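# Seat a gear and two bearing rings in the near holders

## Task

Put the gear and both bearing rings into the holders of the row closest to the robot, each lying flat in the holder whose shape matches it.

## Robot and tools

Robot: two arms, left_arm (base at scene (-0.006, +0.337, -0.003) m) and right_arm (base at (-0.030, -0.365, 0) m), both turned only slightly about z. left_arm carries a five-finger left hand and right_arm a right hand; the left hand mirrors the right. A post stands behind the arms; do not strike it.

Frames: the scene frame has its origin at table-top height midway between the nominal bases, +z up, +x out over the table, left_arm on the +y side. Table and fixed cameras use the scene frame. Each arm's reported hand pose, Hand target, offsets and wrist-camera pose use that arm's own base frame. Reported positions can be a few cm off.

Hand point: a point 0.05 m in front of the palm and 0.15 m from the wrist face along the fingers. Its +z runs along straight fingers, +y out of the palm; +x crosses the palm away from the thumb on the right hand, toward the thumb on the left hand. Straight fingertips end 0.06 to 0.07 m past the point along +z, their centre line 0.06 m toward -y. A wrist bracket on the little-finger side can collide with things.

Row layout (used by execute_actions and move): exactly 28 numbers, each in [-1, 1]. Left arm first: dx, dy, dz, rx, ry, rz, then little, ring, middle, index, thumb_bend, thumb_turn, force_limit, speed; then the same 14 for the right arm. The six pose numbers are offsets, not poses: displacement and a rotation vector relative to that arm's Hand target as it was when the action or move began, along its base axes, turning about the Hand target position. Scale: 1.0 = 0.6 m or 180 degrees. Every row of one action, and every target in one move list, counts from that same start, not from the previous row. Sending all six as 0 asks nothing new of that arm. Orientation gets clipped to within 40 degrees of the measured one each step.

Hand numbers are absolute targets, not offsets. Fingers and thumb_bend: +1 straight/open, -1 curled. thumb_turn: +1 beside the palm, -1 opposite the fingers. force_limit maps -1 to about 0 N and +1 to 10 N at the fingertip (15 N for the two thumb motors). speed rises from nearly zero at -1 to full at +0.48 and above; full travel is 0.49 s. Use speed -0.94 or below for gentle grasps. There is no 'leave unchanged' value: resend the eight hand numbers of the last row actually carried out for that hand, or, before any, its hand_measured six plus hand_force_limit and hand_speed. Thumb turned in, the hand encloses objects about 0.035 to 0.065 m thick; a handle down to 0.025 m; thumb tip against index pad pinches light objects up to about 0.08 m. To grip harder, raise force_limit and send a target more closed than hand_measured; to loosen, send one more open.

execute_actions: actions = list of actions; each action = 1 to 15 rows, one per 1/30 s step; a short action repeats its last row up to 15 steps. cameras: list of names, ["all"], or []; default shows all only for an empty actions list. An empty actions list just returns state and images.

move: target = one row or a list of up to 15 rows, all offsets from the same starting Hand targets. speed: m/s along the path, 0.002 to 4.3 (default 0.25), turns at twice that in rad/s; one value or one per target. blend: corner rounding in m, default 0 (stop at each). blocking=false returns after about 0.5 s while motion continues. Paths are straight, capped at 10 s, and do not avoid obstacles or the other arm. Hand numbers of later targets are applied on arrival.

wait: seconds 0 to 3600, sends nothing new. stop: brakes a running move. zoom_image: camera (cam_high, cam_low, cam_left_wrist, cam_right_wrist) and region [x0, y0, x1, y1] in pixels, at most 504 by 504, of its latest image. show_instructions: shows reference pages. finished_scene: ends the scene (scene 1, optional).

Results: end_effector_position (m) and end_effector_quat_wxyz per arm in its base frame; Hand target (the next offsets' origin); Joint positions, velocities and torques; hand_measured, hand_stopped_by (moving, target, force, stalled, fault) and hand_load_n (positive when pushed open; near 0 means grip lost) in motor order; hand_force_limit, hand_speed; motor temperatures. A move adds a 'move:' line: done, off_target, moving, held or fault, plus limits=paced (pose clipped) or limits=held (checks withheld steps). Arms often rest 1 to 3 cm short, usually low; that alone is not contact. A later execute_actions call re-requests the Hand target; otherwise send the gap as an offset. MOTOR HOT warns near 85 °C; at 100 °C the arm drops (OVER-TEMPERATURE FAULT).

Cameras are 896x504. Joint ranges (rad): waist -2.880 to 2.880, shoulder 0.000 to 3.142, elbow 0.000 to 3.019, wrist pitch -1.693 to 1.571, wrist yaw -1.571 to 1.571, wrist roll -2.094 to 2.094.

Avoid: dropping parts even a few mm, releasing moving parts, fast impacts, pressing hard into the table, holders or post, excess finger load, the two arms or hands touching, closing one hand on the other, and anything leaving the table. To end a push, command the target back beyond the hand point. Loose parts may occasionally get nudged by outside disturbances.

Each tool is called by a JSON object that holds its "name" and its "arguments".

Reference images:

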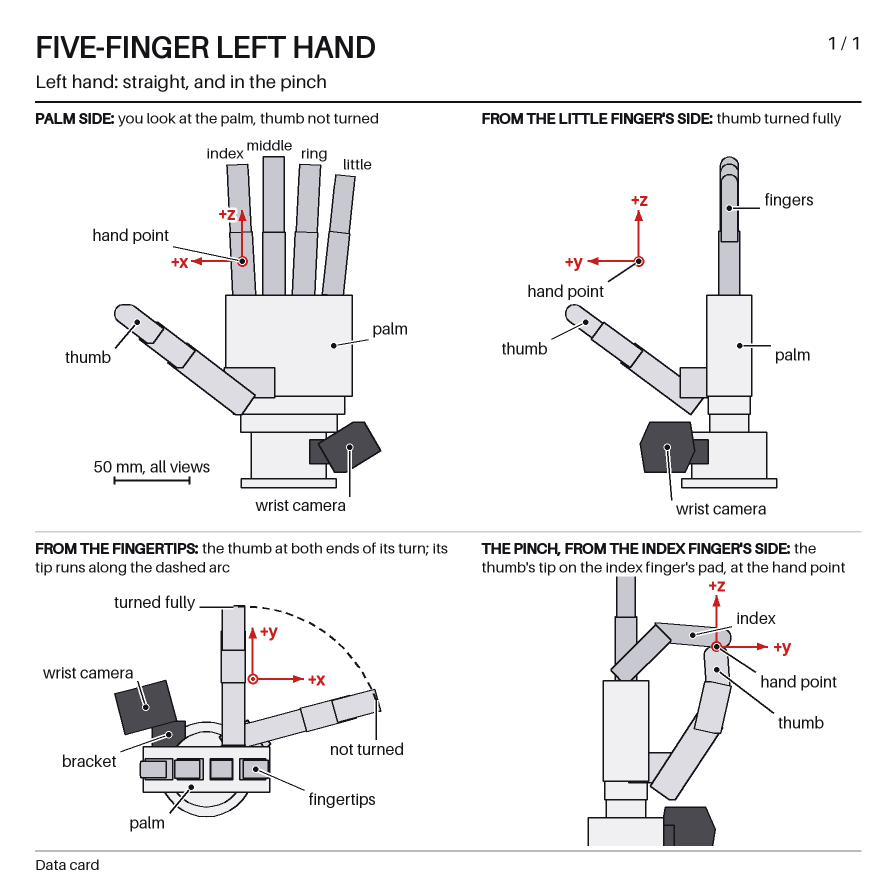

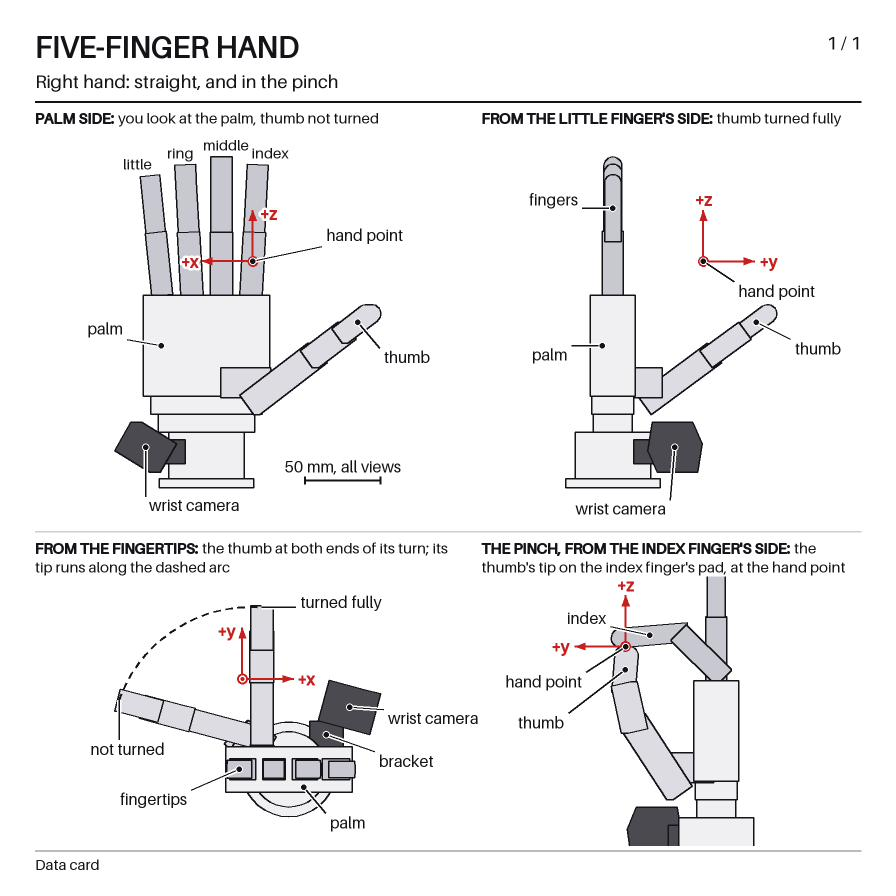

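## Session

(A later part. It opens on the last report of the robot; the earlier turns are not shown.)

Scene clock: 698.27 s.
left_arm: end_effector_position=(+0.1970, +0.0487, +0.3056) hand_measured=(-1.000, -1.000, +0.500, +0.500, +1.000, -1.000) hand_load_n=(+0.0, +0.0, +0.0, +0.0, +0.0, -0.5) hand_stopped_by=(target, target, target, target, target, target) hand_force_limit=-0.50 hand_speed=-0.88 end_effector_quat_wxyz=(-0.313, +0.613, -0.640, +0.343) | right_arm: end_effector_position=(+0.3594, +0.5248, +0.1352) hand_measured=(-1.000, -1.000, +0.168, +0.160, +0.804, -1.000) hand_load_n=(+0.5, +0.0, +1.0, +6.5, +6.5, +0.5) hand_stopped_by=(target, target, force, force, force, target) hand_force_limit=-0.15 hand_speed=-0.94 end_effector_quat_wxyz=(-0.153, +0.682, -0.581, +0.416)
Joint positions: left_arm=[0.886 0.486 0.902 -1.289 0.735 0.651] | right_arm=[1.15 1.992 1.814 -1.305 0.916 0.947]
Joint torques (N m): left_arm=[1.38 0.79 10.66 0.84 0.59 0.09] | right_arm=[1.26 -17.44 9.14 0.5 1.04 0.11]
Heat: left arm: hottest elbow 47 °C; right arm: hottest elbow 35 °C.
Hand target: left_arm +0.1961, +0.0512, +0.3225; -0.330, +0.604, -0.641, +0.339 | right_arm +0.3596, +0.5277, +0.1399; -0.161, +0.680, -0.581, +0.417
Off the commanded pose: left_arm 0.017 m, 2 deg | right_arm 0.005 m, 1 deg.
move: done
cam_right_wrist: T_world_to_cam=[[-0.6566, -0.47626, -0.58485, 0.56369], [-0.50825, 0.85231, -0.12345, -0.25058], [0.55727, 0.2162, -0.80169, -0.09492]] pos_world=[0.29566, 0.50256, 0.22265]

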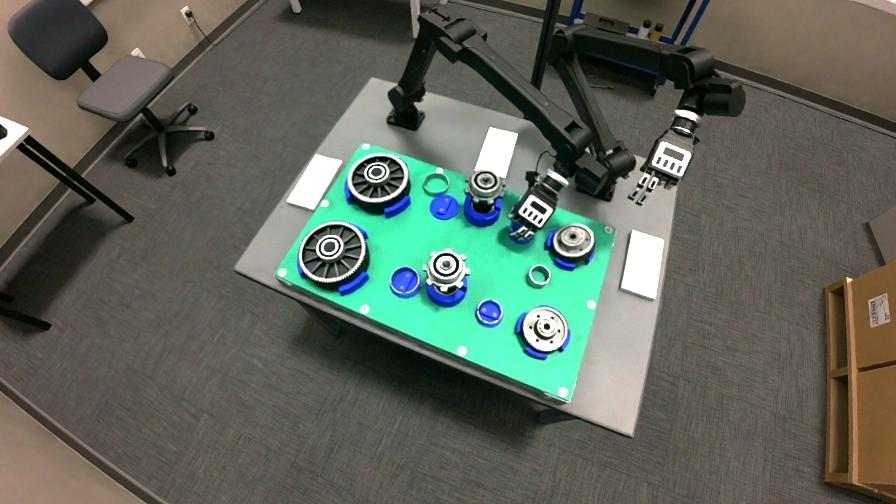

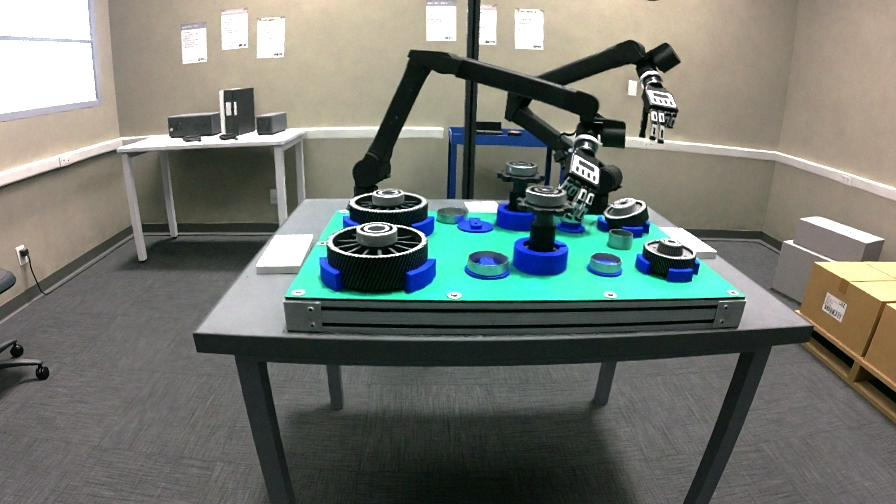

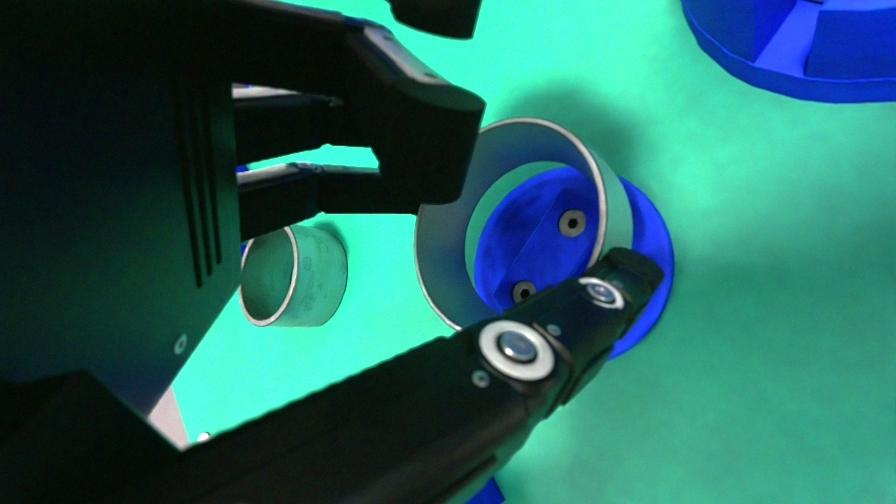

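{"name": "move", "arguments": {"target": [[0,0,0,0,0,0,-1,-1,0.5,0.5,1,-1,-0.5,-0.88,0.0,0,-0.015,0,0,0,-1,-1,-0.05,-0.05,0.5,-1,-0.15,-0.94]], "speed": 0.04, "cameras": ["cam_high","cam_low","cam_right_wrist"]}}

{"name": "zoom_image", "arguments": {"camera": "cam_low", "region": [555, 185, 605, 235]}}

{"name": "zoom_image", "arguments": {"camera": "cam_high", "region": [490, 190, 560, 250]}}

{"name": "zoom_image", "arguments": {"camera": "cam_right_wrist", "region": [410, 100, 650, 340]}}

Scene clock: 712.50 s.
left_arm: end_effector_position=(+0.1970, +0.0487, +0.3056) hand_measured=(-1.000, -1.000, +0.500, +0.500, +1.000, -1.000) hand_load_n=(+0.0, +0.0, +0.0, +0.0, +0.0, +0.0) hand_stopped_by=(target, target, target, target, target, target) hand_force_limit=-0.50 hand_speed=-0.88 end_effector_quat_wxyz=(-0.313, +0.613, -0.640, +0.343) | right_arm: end_effector_position=(+0.3596, +0.5252, +0.1296) hand_measured=(-1.000, -1.000, +0.168, +0.160, +0.804, -1.000) hand_load_n=(+0.0, +0.0, +1.0, +6.0, +6.5, +0.0) hand_stopped_by=(target, target, force, force, force, target) hand_force_limit=-0.15 hand_speed=-0.94 end_effector_quat_wxyz=(-0.155, +0.681, -0.582, +0.415)
Joint positions: left_arm=[0.886 0.486 0.902 -1.289 0.735 0.651] | right_arm=[1.15 1.992 1.798 -1.284 0.916 0.947]
Joint torques (N m): left_arm=[1.32 1.14 10.66 0.69 0.61 0.03] | right_arm=[1.55 -16.91 8.85 0.4 1.02 0.13]
Heat: left arm: hottest elbow 47 °C; right arm: hottest elbow 35 °C.
Hand target: left_arm +0.1961, +0.0512, +0.3225; -0.330, +0.604, -0.641, +0.339 | right_arm +0.3596, +0.5277, +0.1308; -0.161, +0.680, -0.581, +0.417
Off the commanded pose: left_arm 0.017 m, 2 deg | right_arm 0.003 m, 1 deg.
move: done
cam_right_wrist: T_world_to_cam=[[-0.65516, -0.473, -0.58909, 0.55901], [-0.50792, 0.853, -0.12001, -0.25243], [0.55926, 0.22059, -0.7991, -0.10307]] pos_world=[0.29567, 0.50247, 0.21665]

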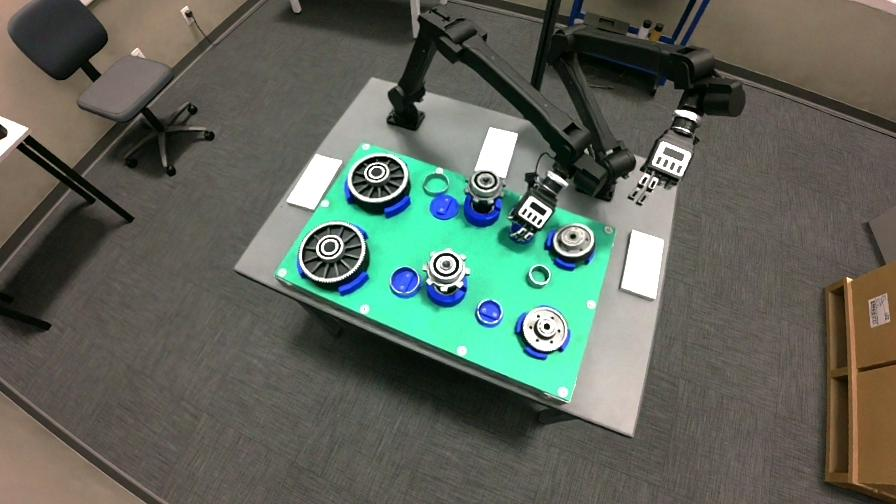

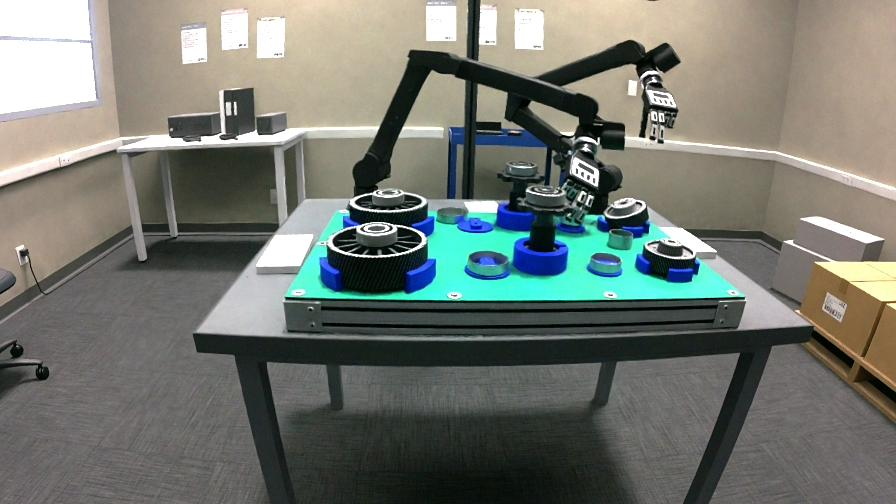

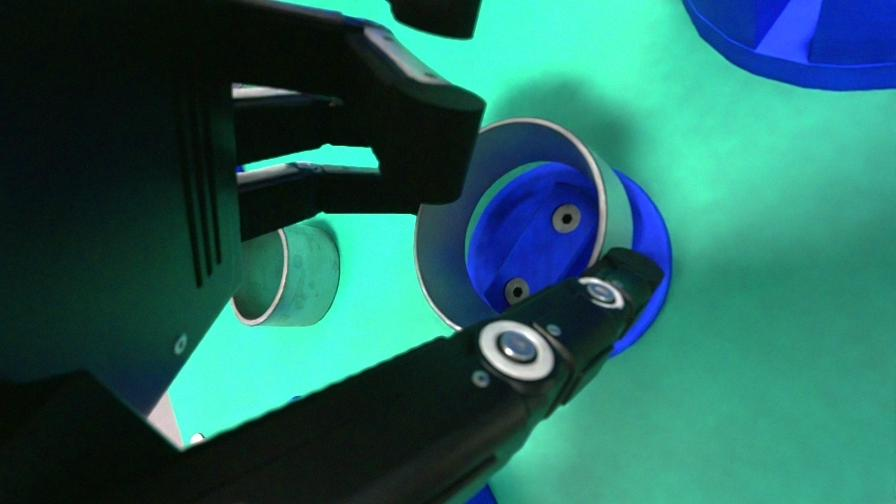

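Scaled by 10.080.

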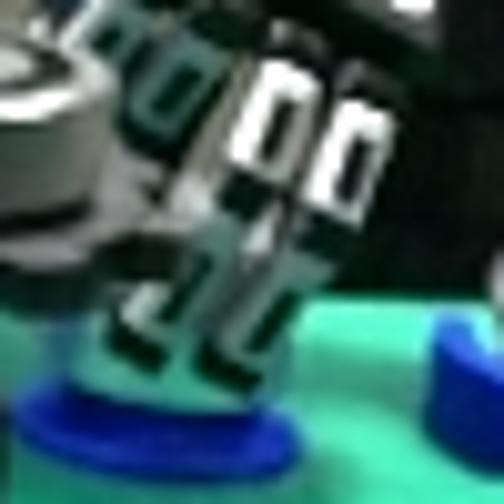

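Scaled by 7.200.

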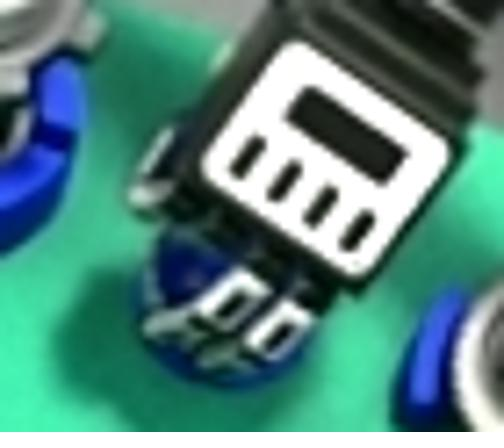

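Scaled by 2.100.

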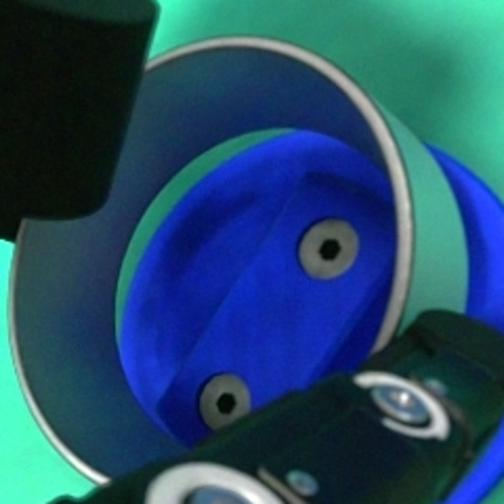

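{"name": "move", "arguments": {"target": [[0,0,0,0,0,0,-1,-1,0.5,0.5,1,-1,-0.5,-0.88,-0.0075,0.0025,-0.012,0,0,0,-1,-1,-0.05,-0.05,0.5,-1,-0.15,-0.94]], "speed": 0.04, "cameras": ["cam_low","cam_right_wrist"]}}

{"name": "zoom_image", "arguments": {"camera": "cam_low", "region": [555, 185, 605, 235]}}

{"name": "zoom_image", "arguments": {"camera": "cam_right_wrist", "region": [410, 100, 650, 340]}}

Scene clock: 721.67 s.
left_arm: end_effector_position=(+0.1970, +0.0487, +0.3056) hand_measured=(-1.000, -1.000, +0.500, +0.500, +1.000, -1.000) hand_load_n=(+0.0, +0.0, +0.0, +0.0, +0.0, +0.5) hand_stopped_by=(target, target, target, target, target, target) hand_force_limit=-0.50 hand_speed=-0.88 end_effector_quat_wxyz=(-0.313, +0.613, -0.640, +0.343) | right_arm: end_effector_position=(+0.3577, +0.5241, +0.1244) hand_measured=(-1.000, -1.000, +0.168, +0.160, +0.804, -1.000) hand_load_n=(+0.0, +0.0, +1.0, +6.0, +6.5, +0.0) hand_stopped_by=(target, target, force, force, force, target) hand_force_limit=-0.15 hand_speed=-0.94 end_effector_quat_wxyz=(-0.153, +0.683, -0.580, +0.416)
Joint positions: left_arm=[0.886 0.486 0.902 -1.289 0.735 0.651] | right_arm=[1.152 1.994 1.788 -1.278 0.916 0.948]
Joint torques (N m): left_arm=[2.2 0.73 10.69 0.66 0.64 0.09] | right_arm=[1.55 -16.56 8.8 0.35 1.01 0.25]
Heat: left arm: hottest elbow 47 °C; right arm: hottest elbow 34 °C.
Hand target: left_arm +0.1961, +0.0512, +0.3225; -0.330, +0.604, -0.641, +0.339 | right_arm +0.3552, +0.5291, +0.1236; -0.161, +0.680, -0.581, +0.417
Off the commanded pose: left_arm 0.017 m, 2 deg | right_arm 0.006 m, 1 deg.
move: done
cam_right_wrist: T_world_to_cam=[[-0.6556, -0.4779, -0.58464, 0.55631], [-0.5099, 0.85125, -0.12404, -0.25096], [0.55695, 0.21679, -0.80175, -0.10273]] pos_world=[0.29396, 0.50176, 0.21175]

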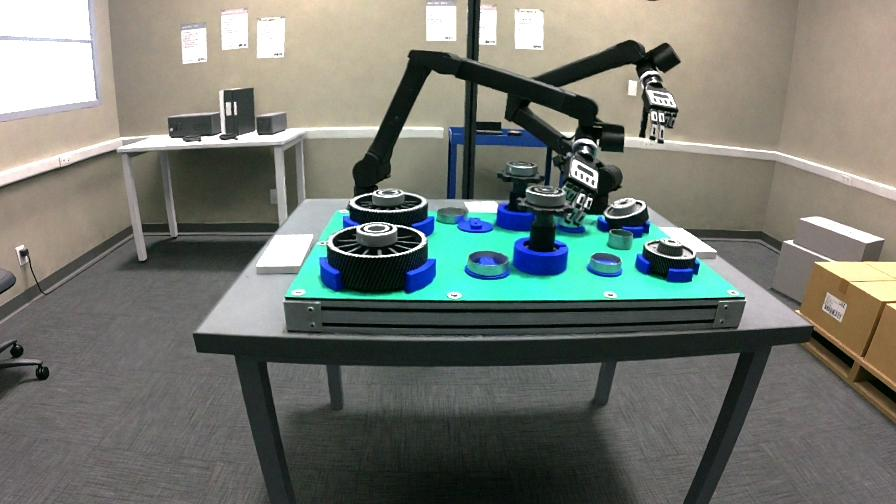

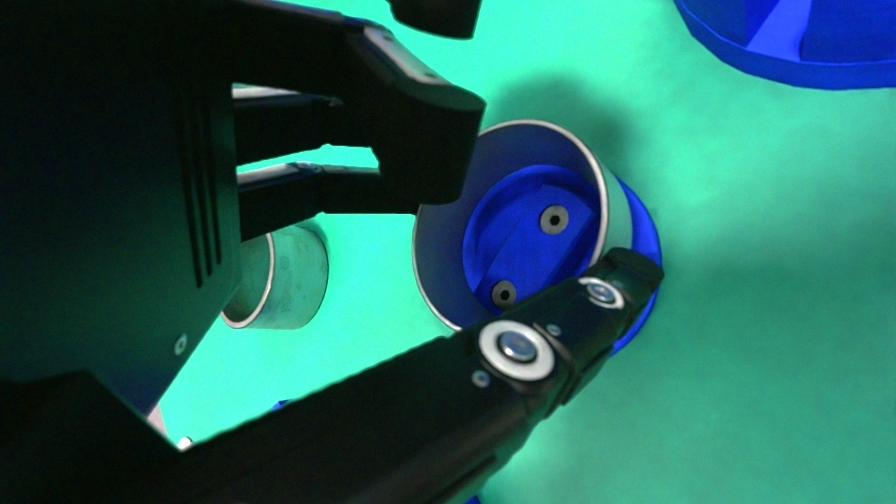

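Scaled by 10.080.

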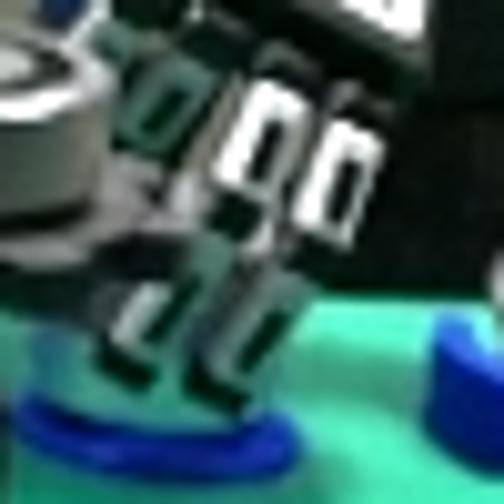

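Scaled by 2.100.

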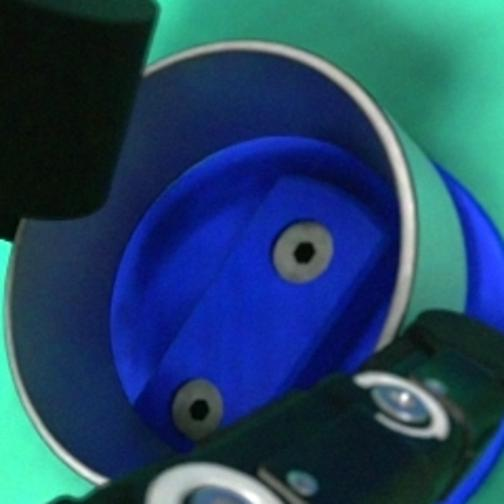

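{"name": "move", "arguments": {"target": [[0,0,0,0,0,0,-1,-1,0.5,0.5,1,-1,-0.5,-0.88,0.0047,0.0015,0.06,0,0,0,-1,-1,-0.05,-0.05,0.5,-1,-0.15,-0.94],[0,0,0,0,0,0,-1,-1,0.5,0.5,1,-1,-0.5,-0.88,0.0047,0.0015,0.004,0,0,0,-1,-1,-0.05,-0.05,0.5,-1,-0.15,-0.94]], "speed": [0.08,0.05], "cameras": ["cam_low","cam_right_wrist"]}}

{"name": "zoom_image", "arguments": {"camera": "cam_low", "region": [555, 185, 605, 235]}}

{"name": "zoom_image", "arguments": {"camera": "cam_right_wrist", "region": [410, 100, 650, 340]}}

Scene clock: 729.47 s.
left_arm: end_effector_position=(+0.1970, +0.0487, +0.3056) hand_measured=(-1.000, -1.000, +0.500, +0.500, +1.000, -1.000) hand_load_n=(+0.0, +0.0, +0.0, +0.0, +0.0, +0.5) hand_stopped_by=(target, target, target, target, target, target) hand_force_limit=-0.50 hand_speed=-0.88 end_effector_quat_wxyz=(-0.313, +0.613, -0.640, +0.343) | right_arm: end_effector_position=(+0.3585, +0.5260, +0.1265) hand_measured=(-1.000, -1.000, +0.168, +0.160, +0.804, -1.000) hand_load_n=(+0.0, +0.0, +1.0, +6.0, +6.5, +0.5) hand_stopped_by=(target, target, force, force, force, target) hand_force_limit=-0.15 hand_speed=-0.94 end_effector_quat_wxyz=(-0.155, +0.682, -0.581, +0.416)
Joint positions: left_arm=[0.886 0.486 0.902 -1.289 0.735 0.651] | right_arm=[1.152 1.996 1.796 -1.281 0.916 0.948]
Joint torques (N m): left_arm=[1.79 0.32 10.52 0.54 0.63 0.02] | right_arm=[1.2 -17.08 9.11 0.44 1.03 0.18]
Heat: left arm: hottest elbow 47 °C; right arm: hottest elbow 34 °C.
Hand target: left_arm +0.1961, +0.0512, +0.3225; -0.330, +0.604, -0.641, +0.339 | right_arm +0.3580, +0.5301, +0.1261; -0.161, +0.680, -0.581, +0.417
Off the commanded pose: left_arm 0.017 m, 2 deg | right_arm 0.004 m, 1 deg.
move: done
cam_right_wrist: T_world_to_cam=[[-0.65473, -0.47584, -0.58729, 0.55792], [-0.50971, 0.85168, -0.12182, -0.25249], [0.55815, 0.21959, -0.80016, -0.10404]] pos_world=[0.29466, 0.50337, 0.21365]

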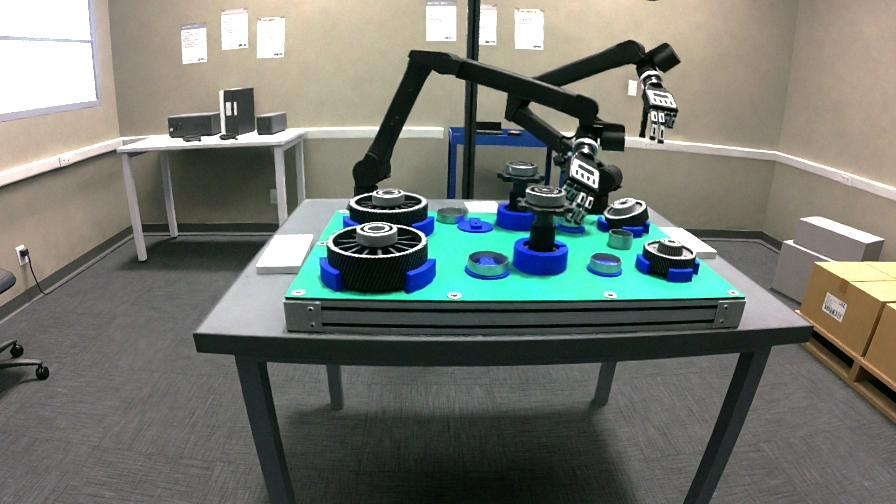

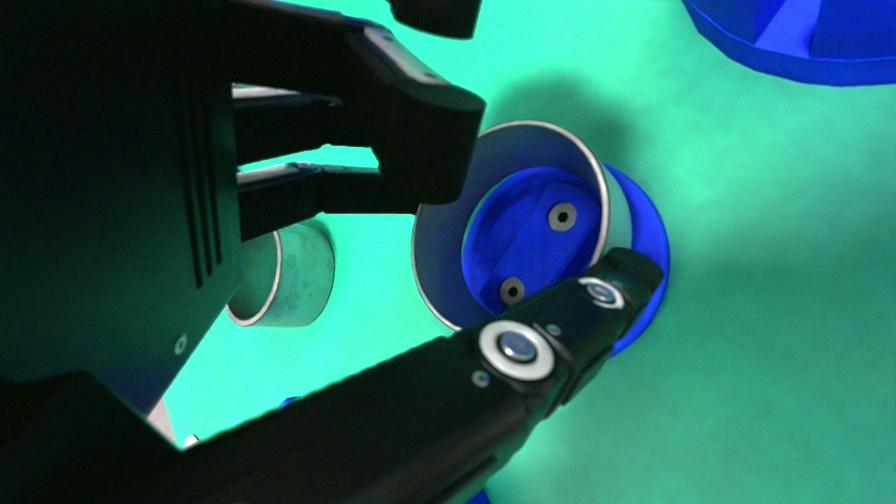

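Scaled by 10.080.

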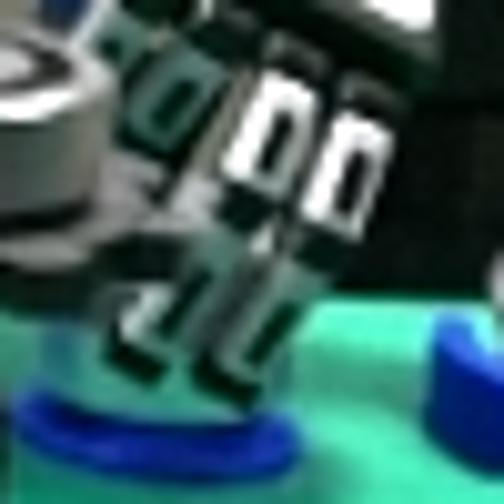

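Scaled by 2.100.

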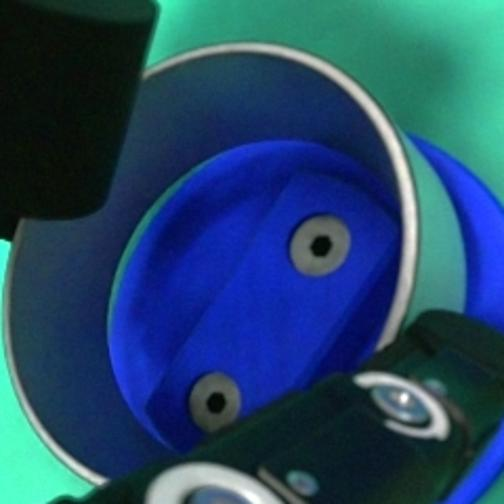

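{"name": "move", "arguments": {"target": [[0,0,0,0,0,0,-1,-1,0.5,0.5,1,-1,-0.5,-0.88,-0.001,0.002,-0.0133,0,0,0,-1,-1,-0.05,-0.05,0.5,-1,-0.15,-0.94]], "speed": 0.03, "cameras": ["cam_low","cam_right_wrist"]}}

{"name": "zoom_image", "arguments": {"camera": "cam_low", "region": [555, 185, 605, 235]}}

{"name": "zoom_image", "arguments": {"camera": "cam_right_wrist", "region": [410, 100, 650, 340]}}

Scene clock: 731.53 s.
left_arm: end_effector_position=(+0.1970, +0.0487, +0.3056) hand_measured=(-1.000, -1.000, +0.500, +0.500, +1.000, -1.000) hand_load_n=(+0.0, +0.0, +0.0, +0.0, +0.0, +0.0) hand_stopped_by=(target, target, target, target, target, target) hand_force_limit=-0.50 hand_speed=-0.88 end_effector_quat_wxyz=(-0.313, +0.613, -0.640, +0.343) | right_arm: end_effector_position=(+0.3595, +0.5277, +0.1228) hand_measured=(-1.000, -1.000, +0.168, +0.160, +0.804, -1.000) hand_load_n=(+0.0, +0.5, +1.5, +6.0, +6.5, +0.0) hand_stopped_by=(target, target, force, force, force, target) hand_force_limit=-0.15 hand_speed=-0.94 end_effector_quat_wxyz=(-0.157, +0.681, -0.582, +0.416)
Joint positions: left_arm=[0.886 0.486 0.902 -1.289 0.735 0.651] | right_arm=[1.152 2 1.792 -1.267 0.918 0.948]
Joint torques (N m): left_arm=[1.49 0.62 10.86 0.62 0.62 0.07] | right_arm=[1.67 -16.03 8.53 0.61 0.95 0.24]
Heat: left arm: hottest elbow 47 °C; right arm: hottest elbow 34 °C.
Hand target: left_arm +0.1961, +0.0512, +0.3225; -0.330, +0.604, -0.641, +0.339 | right_arm +0.3574, +0.5313, +0.1181; -0.161, +0.680, -0.581, +0.417
Off the commanded pose: left_arm 0.017 m, 2 deg | right_arm 0.006 m, 0 deg.
move: done
cam_right_wrist: T_world_to_cam=[[-0.65262, -0.47327, -0.59169, 0.55567], [-0.50922, 0.85223, -0.12, -0.25453], [0.56105, 0.22299, -0.79718, -0.11112]] pos_world=[0.29537, 0.50468, 0.20966]

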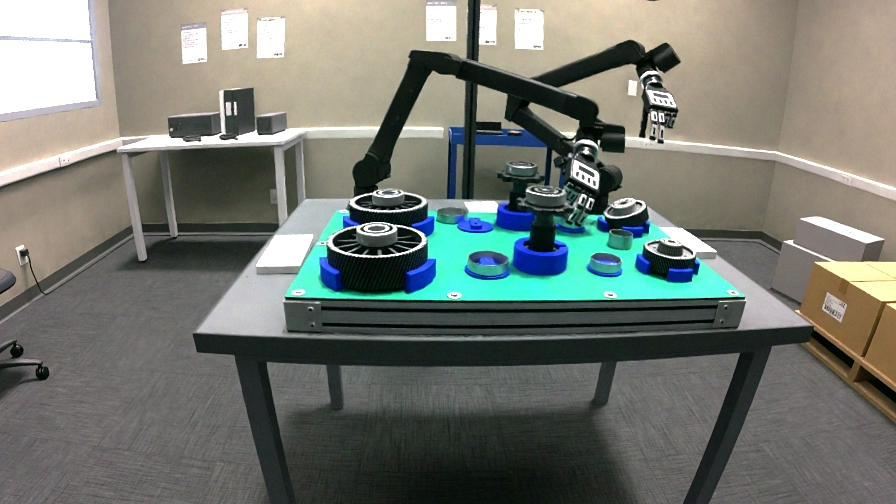

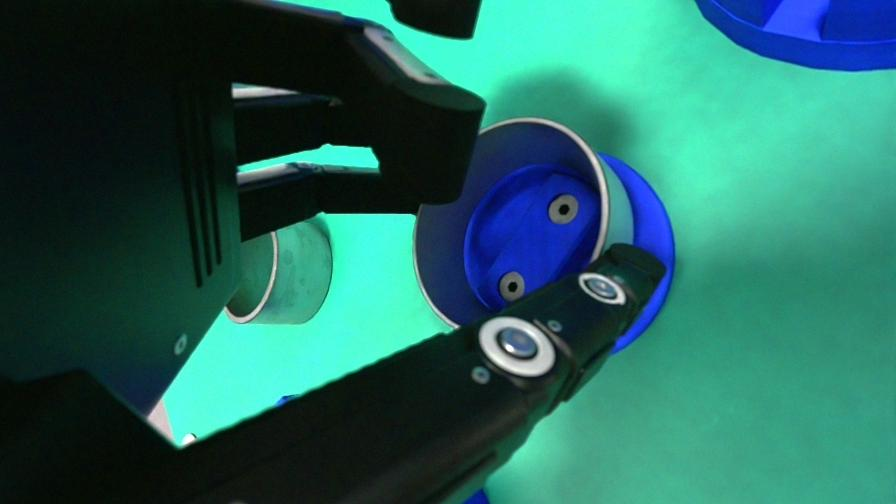

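Scaled by 10.080.

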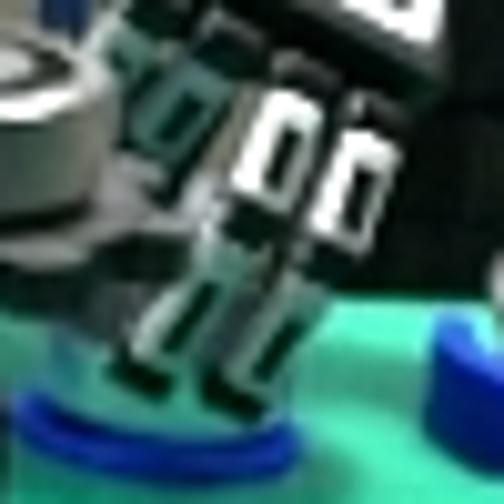

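Scaled by 2.100.

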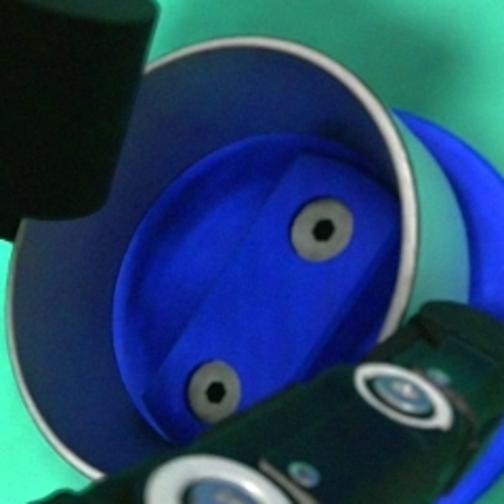

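{"name": "move", "arguments": {"target": [[0,0,0,0,0,0,-1,-1,0.5,0.5,1,-1,-0.5,-0.88,0,0,-0.01,0,0,0,-1,-1,-0.05,-0.05,0.5,-1,-0.15,-0.94]], "speed": 0.03, "cameras": ["cam_low","cam_right_wrist","cam_high"]}}

{"name": "zoom_image", "arguments": {"camera": "cam_low", "region": [555, 185, 605, 235]}}

{"name": "zoom_image", "arguments": {"camera": "cam_right_wrist", "region": [410, 100, 650, 340]}}

Scene clock: 734.87 s.
left_arm: end_effector_position=(+0.1970, +0.0487, +0.3056) hand_measured=(-1.000, -1.000, +0.500, +0.500, +1.000, -1.000) hand_load_n=(+0.0, +0.0, +0.0, +0.0, +0.0, +0.0) hand_stopped_by=(target, target, target, target, target, target) hand_force_limit=-0.50 hand_speed=-0.88 end_effector_quat_wxyz=(-0.313, +0.613, -0.640, +0.343) | right_arm: end_effector_position=(+0.3604, +0.5282, +0.1210) hand_measured=(-1.000, -1.000, +0.168, +0.160, +0.804, -1.000) hand_load_n=(+0.0, +0.0, +2.5, +5.5, +7.0, -1.0) hand_stopped_by=(target, target, force, force, force, target) hand_force_limit=-0.15 hand_speed=-0.94 end_effector_quat_wxyz=(-0.160, +0.680, -0.582, +0.417)
Joint positions: left_arm=[0.886 0.486 0.902 -1.289 0.735 0.651] | right_arm=[1.152 2 1.786 -1.256 0.921 0.948]
Joint torques (N m): left_arm=[2.02 0.67 10.47 0.88 0.51 0.1] | right_arm=[1.2 -16.21 8.05 0.54 0.85 0.26]
Heat: left arm: hottest elbow 47 °C; right arm: hottest elbow 34 °C.
Hand target: left_arm +0.1961, +0.0512, +0.3225; -0.330, +0.604, -0.641, +0.339 | right_arm +0.3575, +0.5312, +0.1121; -0.161, +0.680, -0.581, +0.417
Off the commanded pose: left_arm 0.017 m, 2 deg | right_arm 0.010 m, 0 deg.
move: done
cam_right_wrist: T_world_to_cam=[[-0.6497, -0.47096, -0.59674, 0.55375], [-0.50823, 0.85285, -0.11976, -0.25542], [0.56533, 0.22547, -0.79345, -0.11644]] pos_world=[0.29578, 0.50488, 0.20747]
Images, in order (width x height): cam_high 896x504, cam_low 896x504, cam_right_wrist 896x504.

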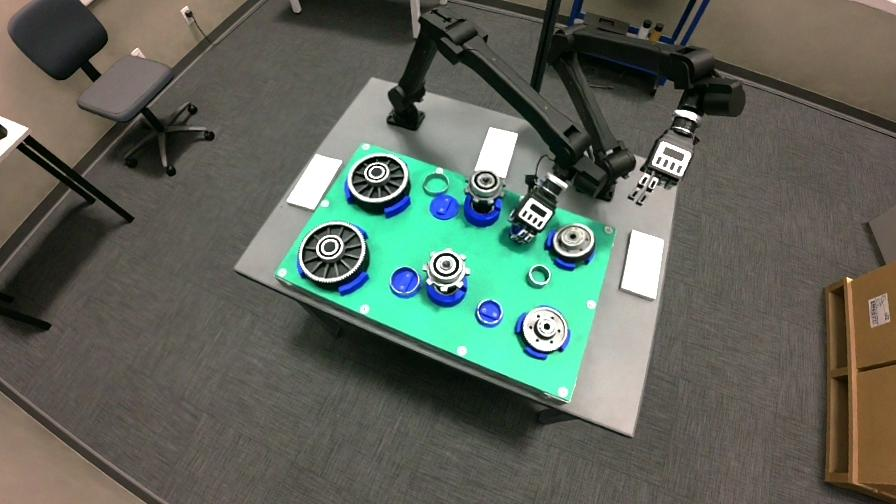

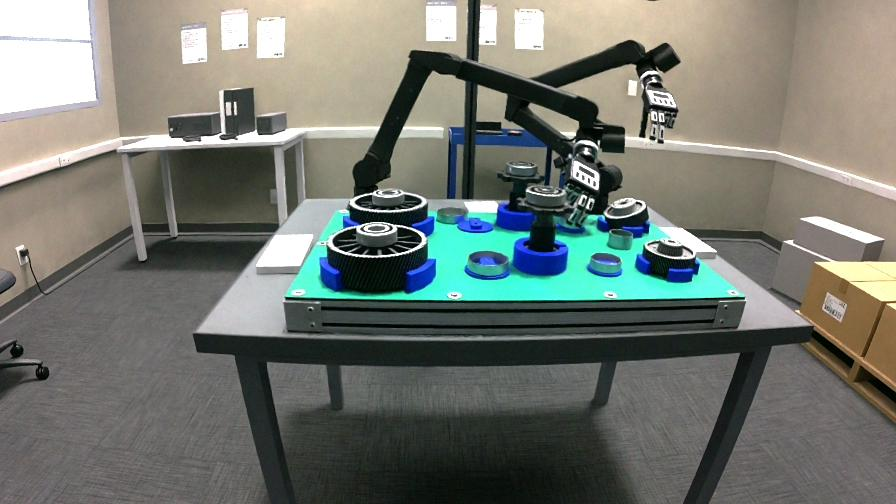

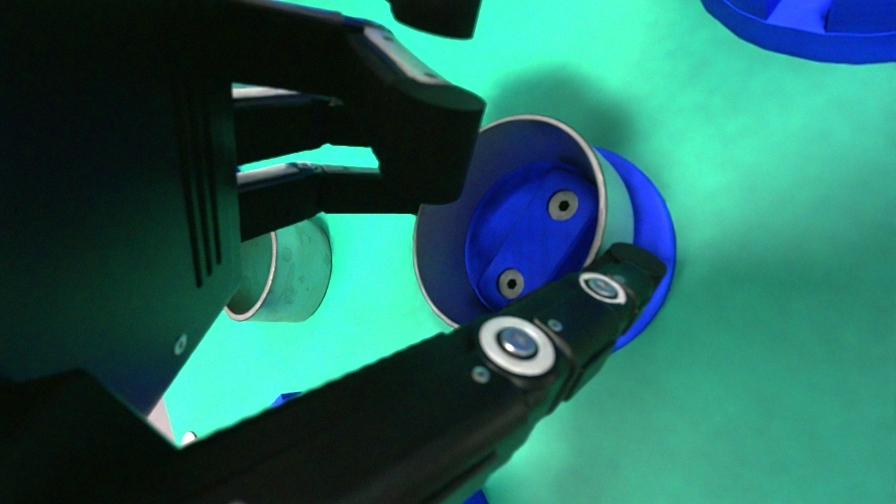

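Scaled by 10.080.

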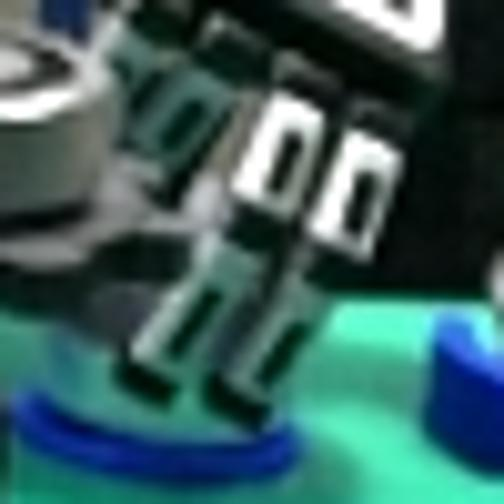

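Scaled by 2.100.

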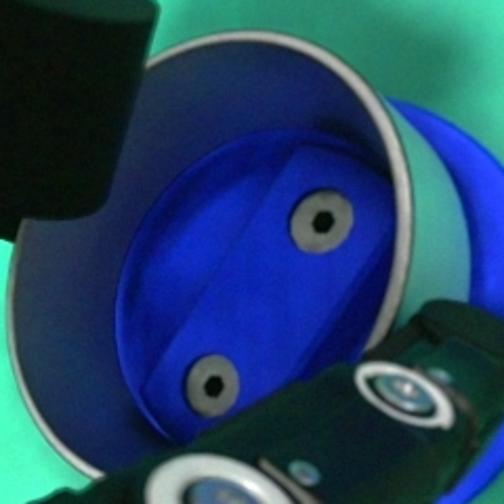

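{"name": "execute_actions", "arguments": {"actions": [[[0,0,0,0,0,0,-1,-1,0.5,0.5,1,-1,-0.5,-0.88,0,0,0.005,0,0,0,-1,-1,0.5,0.5,1.0,-1,-0.5,-0.88]],[[0,0,0,0,0,0,-1,-1,0.5,0.5,1,-1,-0.5,-0.88,0,0,0.0,0,0,0,-1,-1,0.5,0.5,1.0,-1,-0.5,-0.88]],[[0,0,0,0,0,0,-1,-1,0.5,0.5,1,-1,-0.5,-0.88,0,0,0.0,0,0,0,-1,-1,0.5,0.5,1.0,-1,-0.5,-0.88]]], "cameras": ["cam_low","cam_right_wrist","cam_high"]}}

{"name": "zoom_image", "arguments": {"camera": "cam_low", "region": [555, 185, 605, 235]}}

{"name": "zoom_image", "arguments": {"camera": "cam_right_wrist", "region": [410, 100, 650, 340]}}

Scene clock: 740.30 s.
left_arm: end_effector_position=(+0.1970, +0.0487, +0.3056) hand_measured=(-1.000, -1.000, +0.500, +0.500, +1.000, -1.000) hand_load_n=(+0.0, +0.0, +0.0, +0.0, +0.0, +0.0) hand_stopped_by=(target, target, target, target, target, target) hand_force_limit=-0.50 hand_speed=-0.88 end_effector_quat_wxyz=(-0.313, +0.613, -0.640, +0.343) | right_arm: end_effector_position=(+0.3598, +0.5286, +0.1210) hand_measured=(-1.000, -1.000, +0.500, +0.500, +1.000, -1.000) hand_load_n=(+0.0, +0.0, +0.0, +0.0, +0.0, +0.0) hand_stopped_by=(target, target, target, target, target, target) hand_force_limit=-0.50 hand_speed=-0.88 end_effector_quat_wxyz=(-0.160, +0.680, -0.582, +0.416)
Joint positions: left_arm=[0.886 0.486 0.902 -1.289 0.735 0.651] | right_arm=[1.153 2 1.786 -1.256 0.921 0.948]
Joint torques (N m): left_arm=[1.49 0.97 10.71 0.83 0.66 0.12] | right_arm=[1.55 -16.73 8.69 0.25 0.82 0.2]
Heat: left arm: hottest elbow 47 °C; right arm: hottest elbow 34 °C.
Hand target: left_arm +0.1961, +0.0512, +0.3225; -0.330, +0.604, -0.641, +0.339 | right_arm +0.3574, +0.5313, +0.1153; -0.161, +0.680, -0.581, +0.417
Off the commanded pose: left_arm 0.017 m, 2 deg | right_arm 0.007 m, 0 deg.
Step readings (end_effector_position of left_arm | right_arm):
0: (+0.1970, +0.0487, +0.3056) | (+0.3604, +0.5282, +0.1210)
1: (+0.1970, +0.0487, +0.3056) | (+0.3604, +0.5282, +0.1210)
2: (+0.1970, +0.0487, +0.3056) | (+0.3604, +0.5282, +0.1210)
4: (+0.1970, +0.0487, +0.3056) | (+0.3602, +0.5283, +0.1210)
8: (+0.1970, +0.0487, +0.3056) | (+0.3598, +0.5286, +0.1210)
15: (+0.1970, +0.0487, +0.3056) | (+0.3598, +0.5286, +0.1210)
16: (+0.1970, +0.0487, +0.3056) | (+0.3598, +0.5286, +0.1210)
17: (+0.1970, +0.0487, +0.3056) | (+0.3598, +0.5286, +0.1210)
19: (+0.1970, +0.0487, +0.3056) | (+0.3598, +0.5286, +0.1210)
23: (+0.1970, +0.0487, +0.3056) | (+0.3598, +0.5286, +0.1210)
30: (+0.1970, +0.0487, +0.3056) | (+0.3598, +0.5286, +0.1210)
31: (+0.1970, +0.0487, +0.3056) | (+0.3598, +0.5286, +0.1210)
32: (+0.1970, +0.0487, +0.3056) | (+0.3598, +0.5286, +0.1210)
34: (+0.1970, +0.0487, +0.3056) | (+0.3598, +0.5286, +0.1210)
38: (+0.1970, +0.0487, +0.3056) | (+0.3598, +0.5286, +0.1210)
45: (+0.1970, +0.0487, +0.3056) | (+0.3598, +0.5286, +0.1210)
cam_right_wrist: T_world_to_cam=[[-0.64915, -0.47136, -0.59701, 0.55359], [-0.50901, 0.85242, -0.11954, -0.25567], [0.56525, 0.22628, -0.79328, -0.11669]] pos_world=[0.29518, 0.50528, 0.20736]
Images, in order (width x height): cam_high 896x504, cam_low 896x504, cam_right_wrist 896x504.

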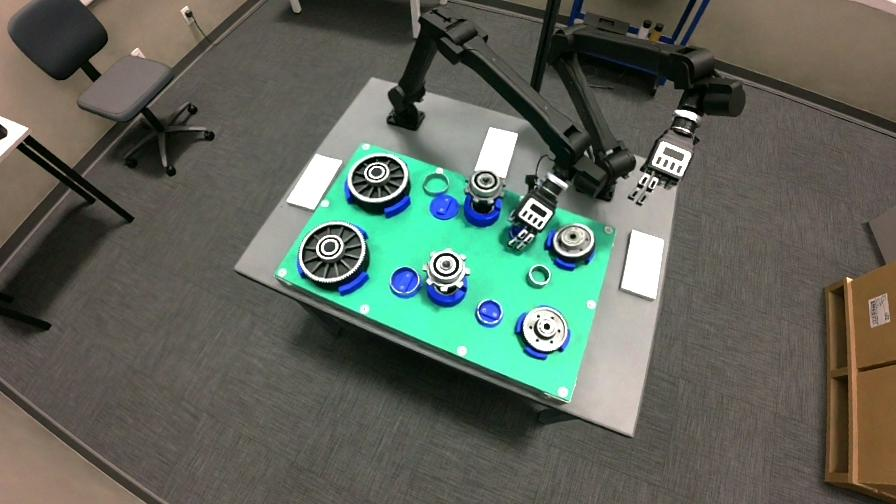

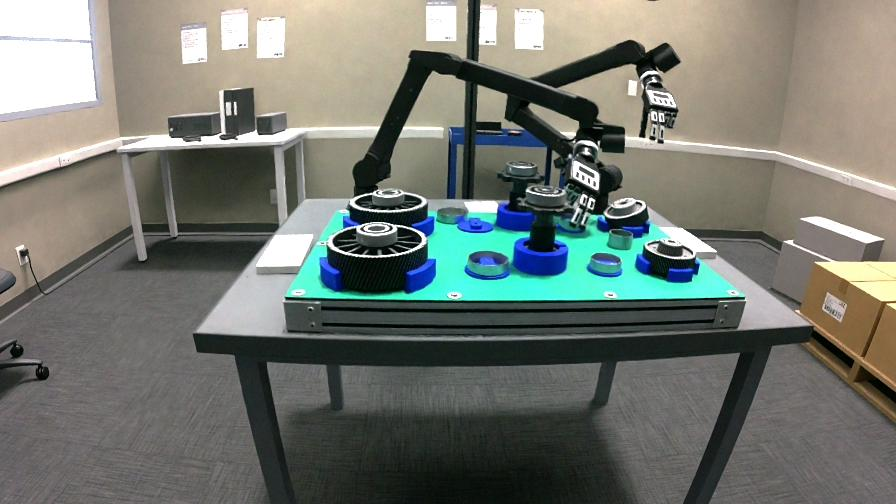

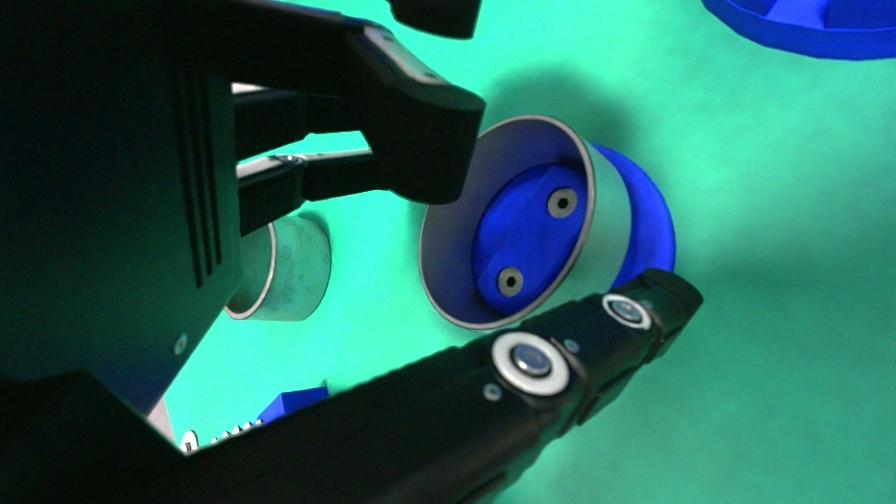

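Scaled by 10.080.

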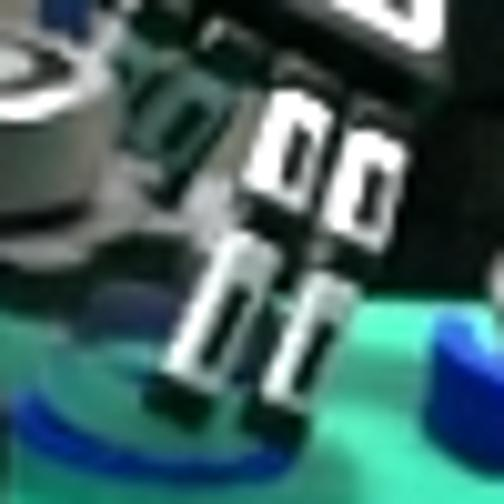

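Scaled by 2.100.

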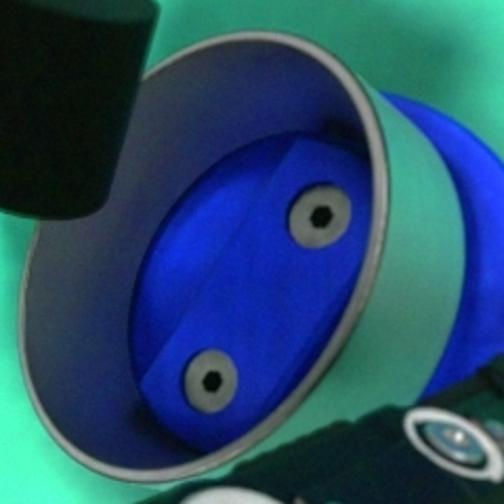

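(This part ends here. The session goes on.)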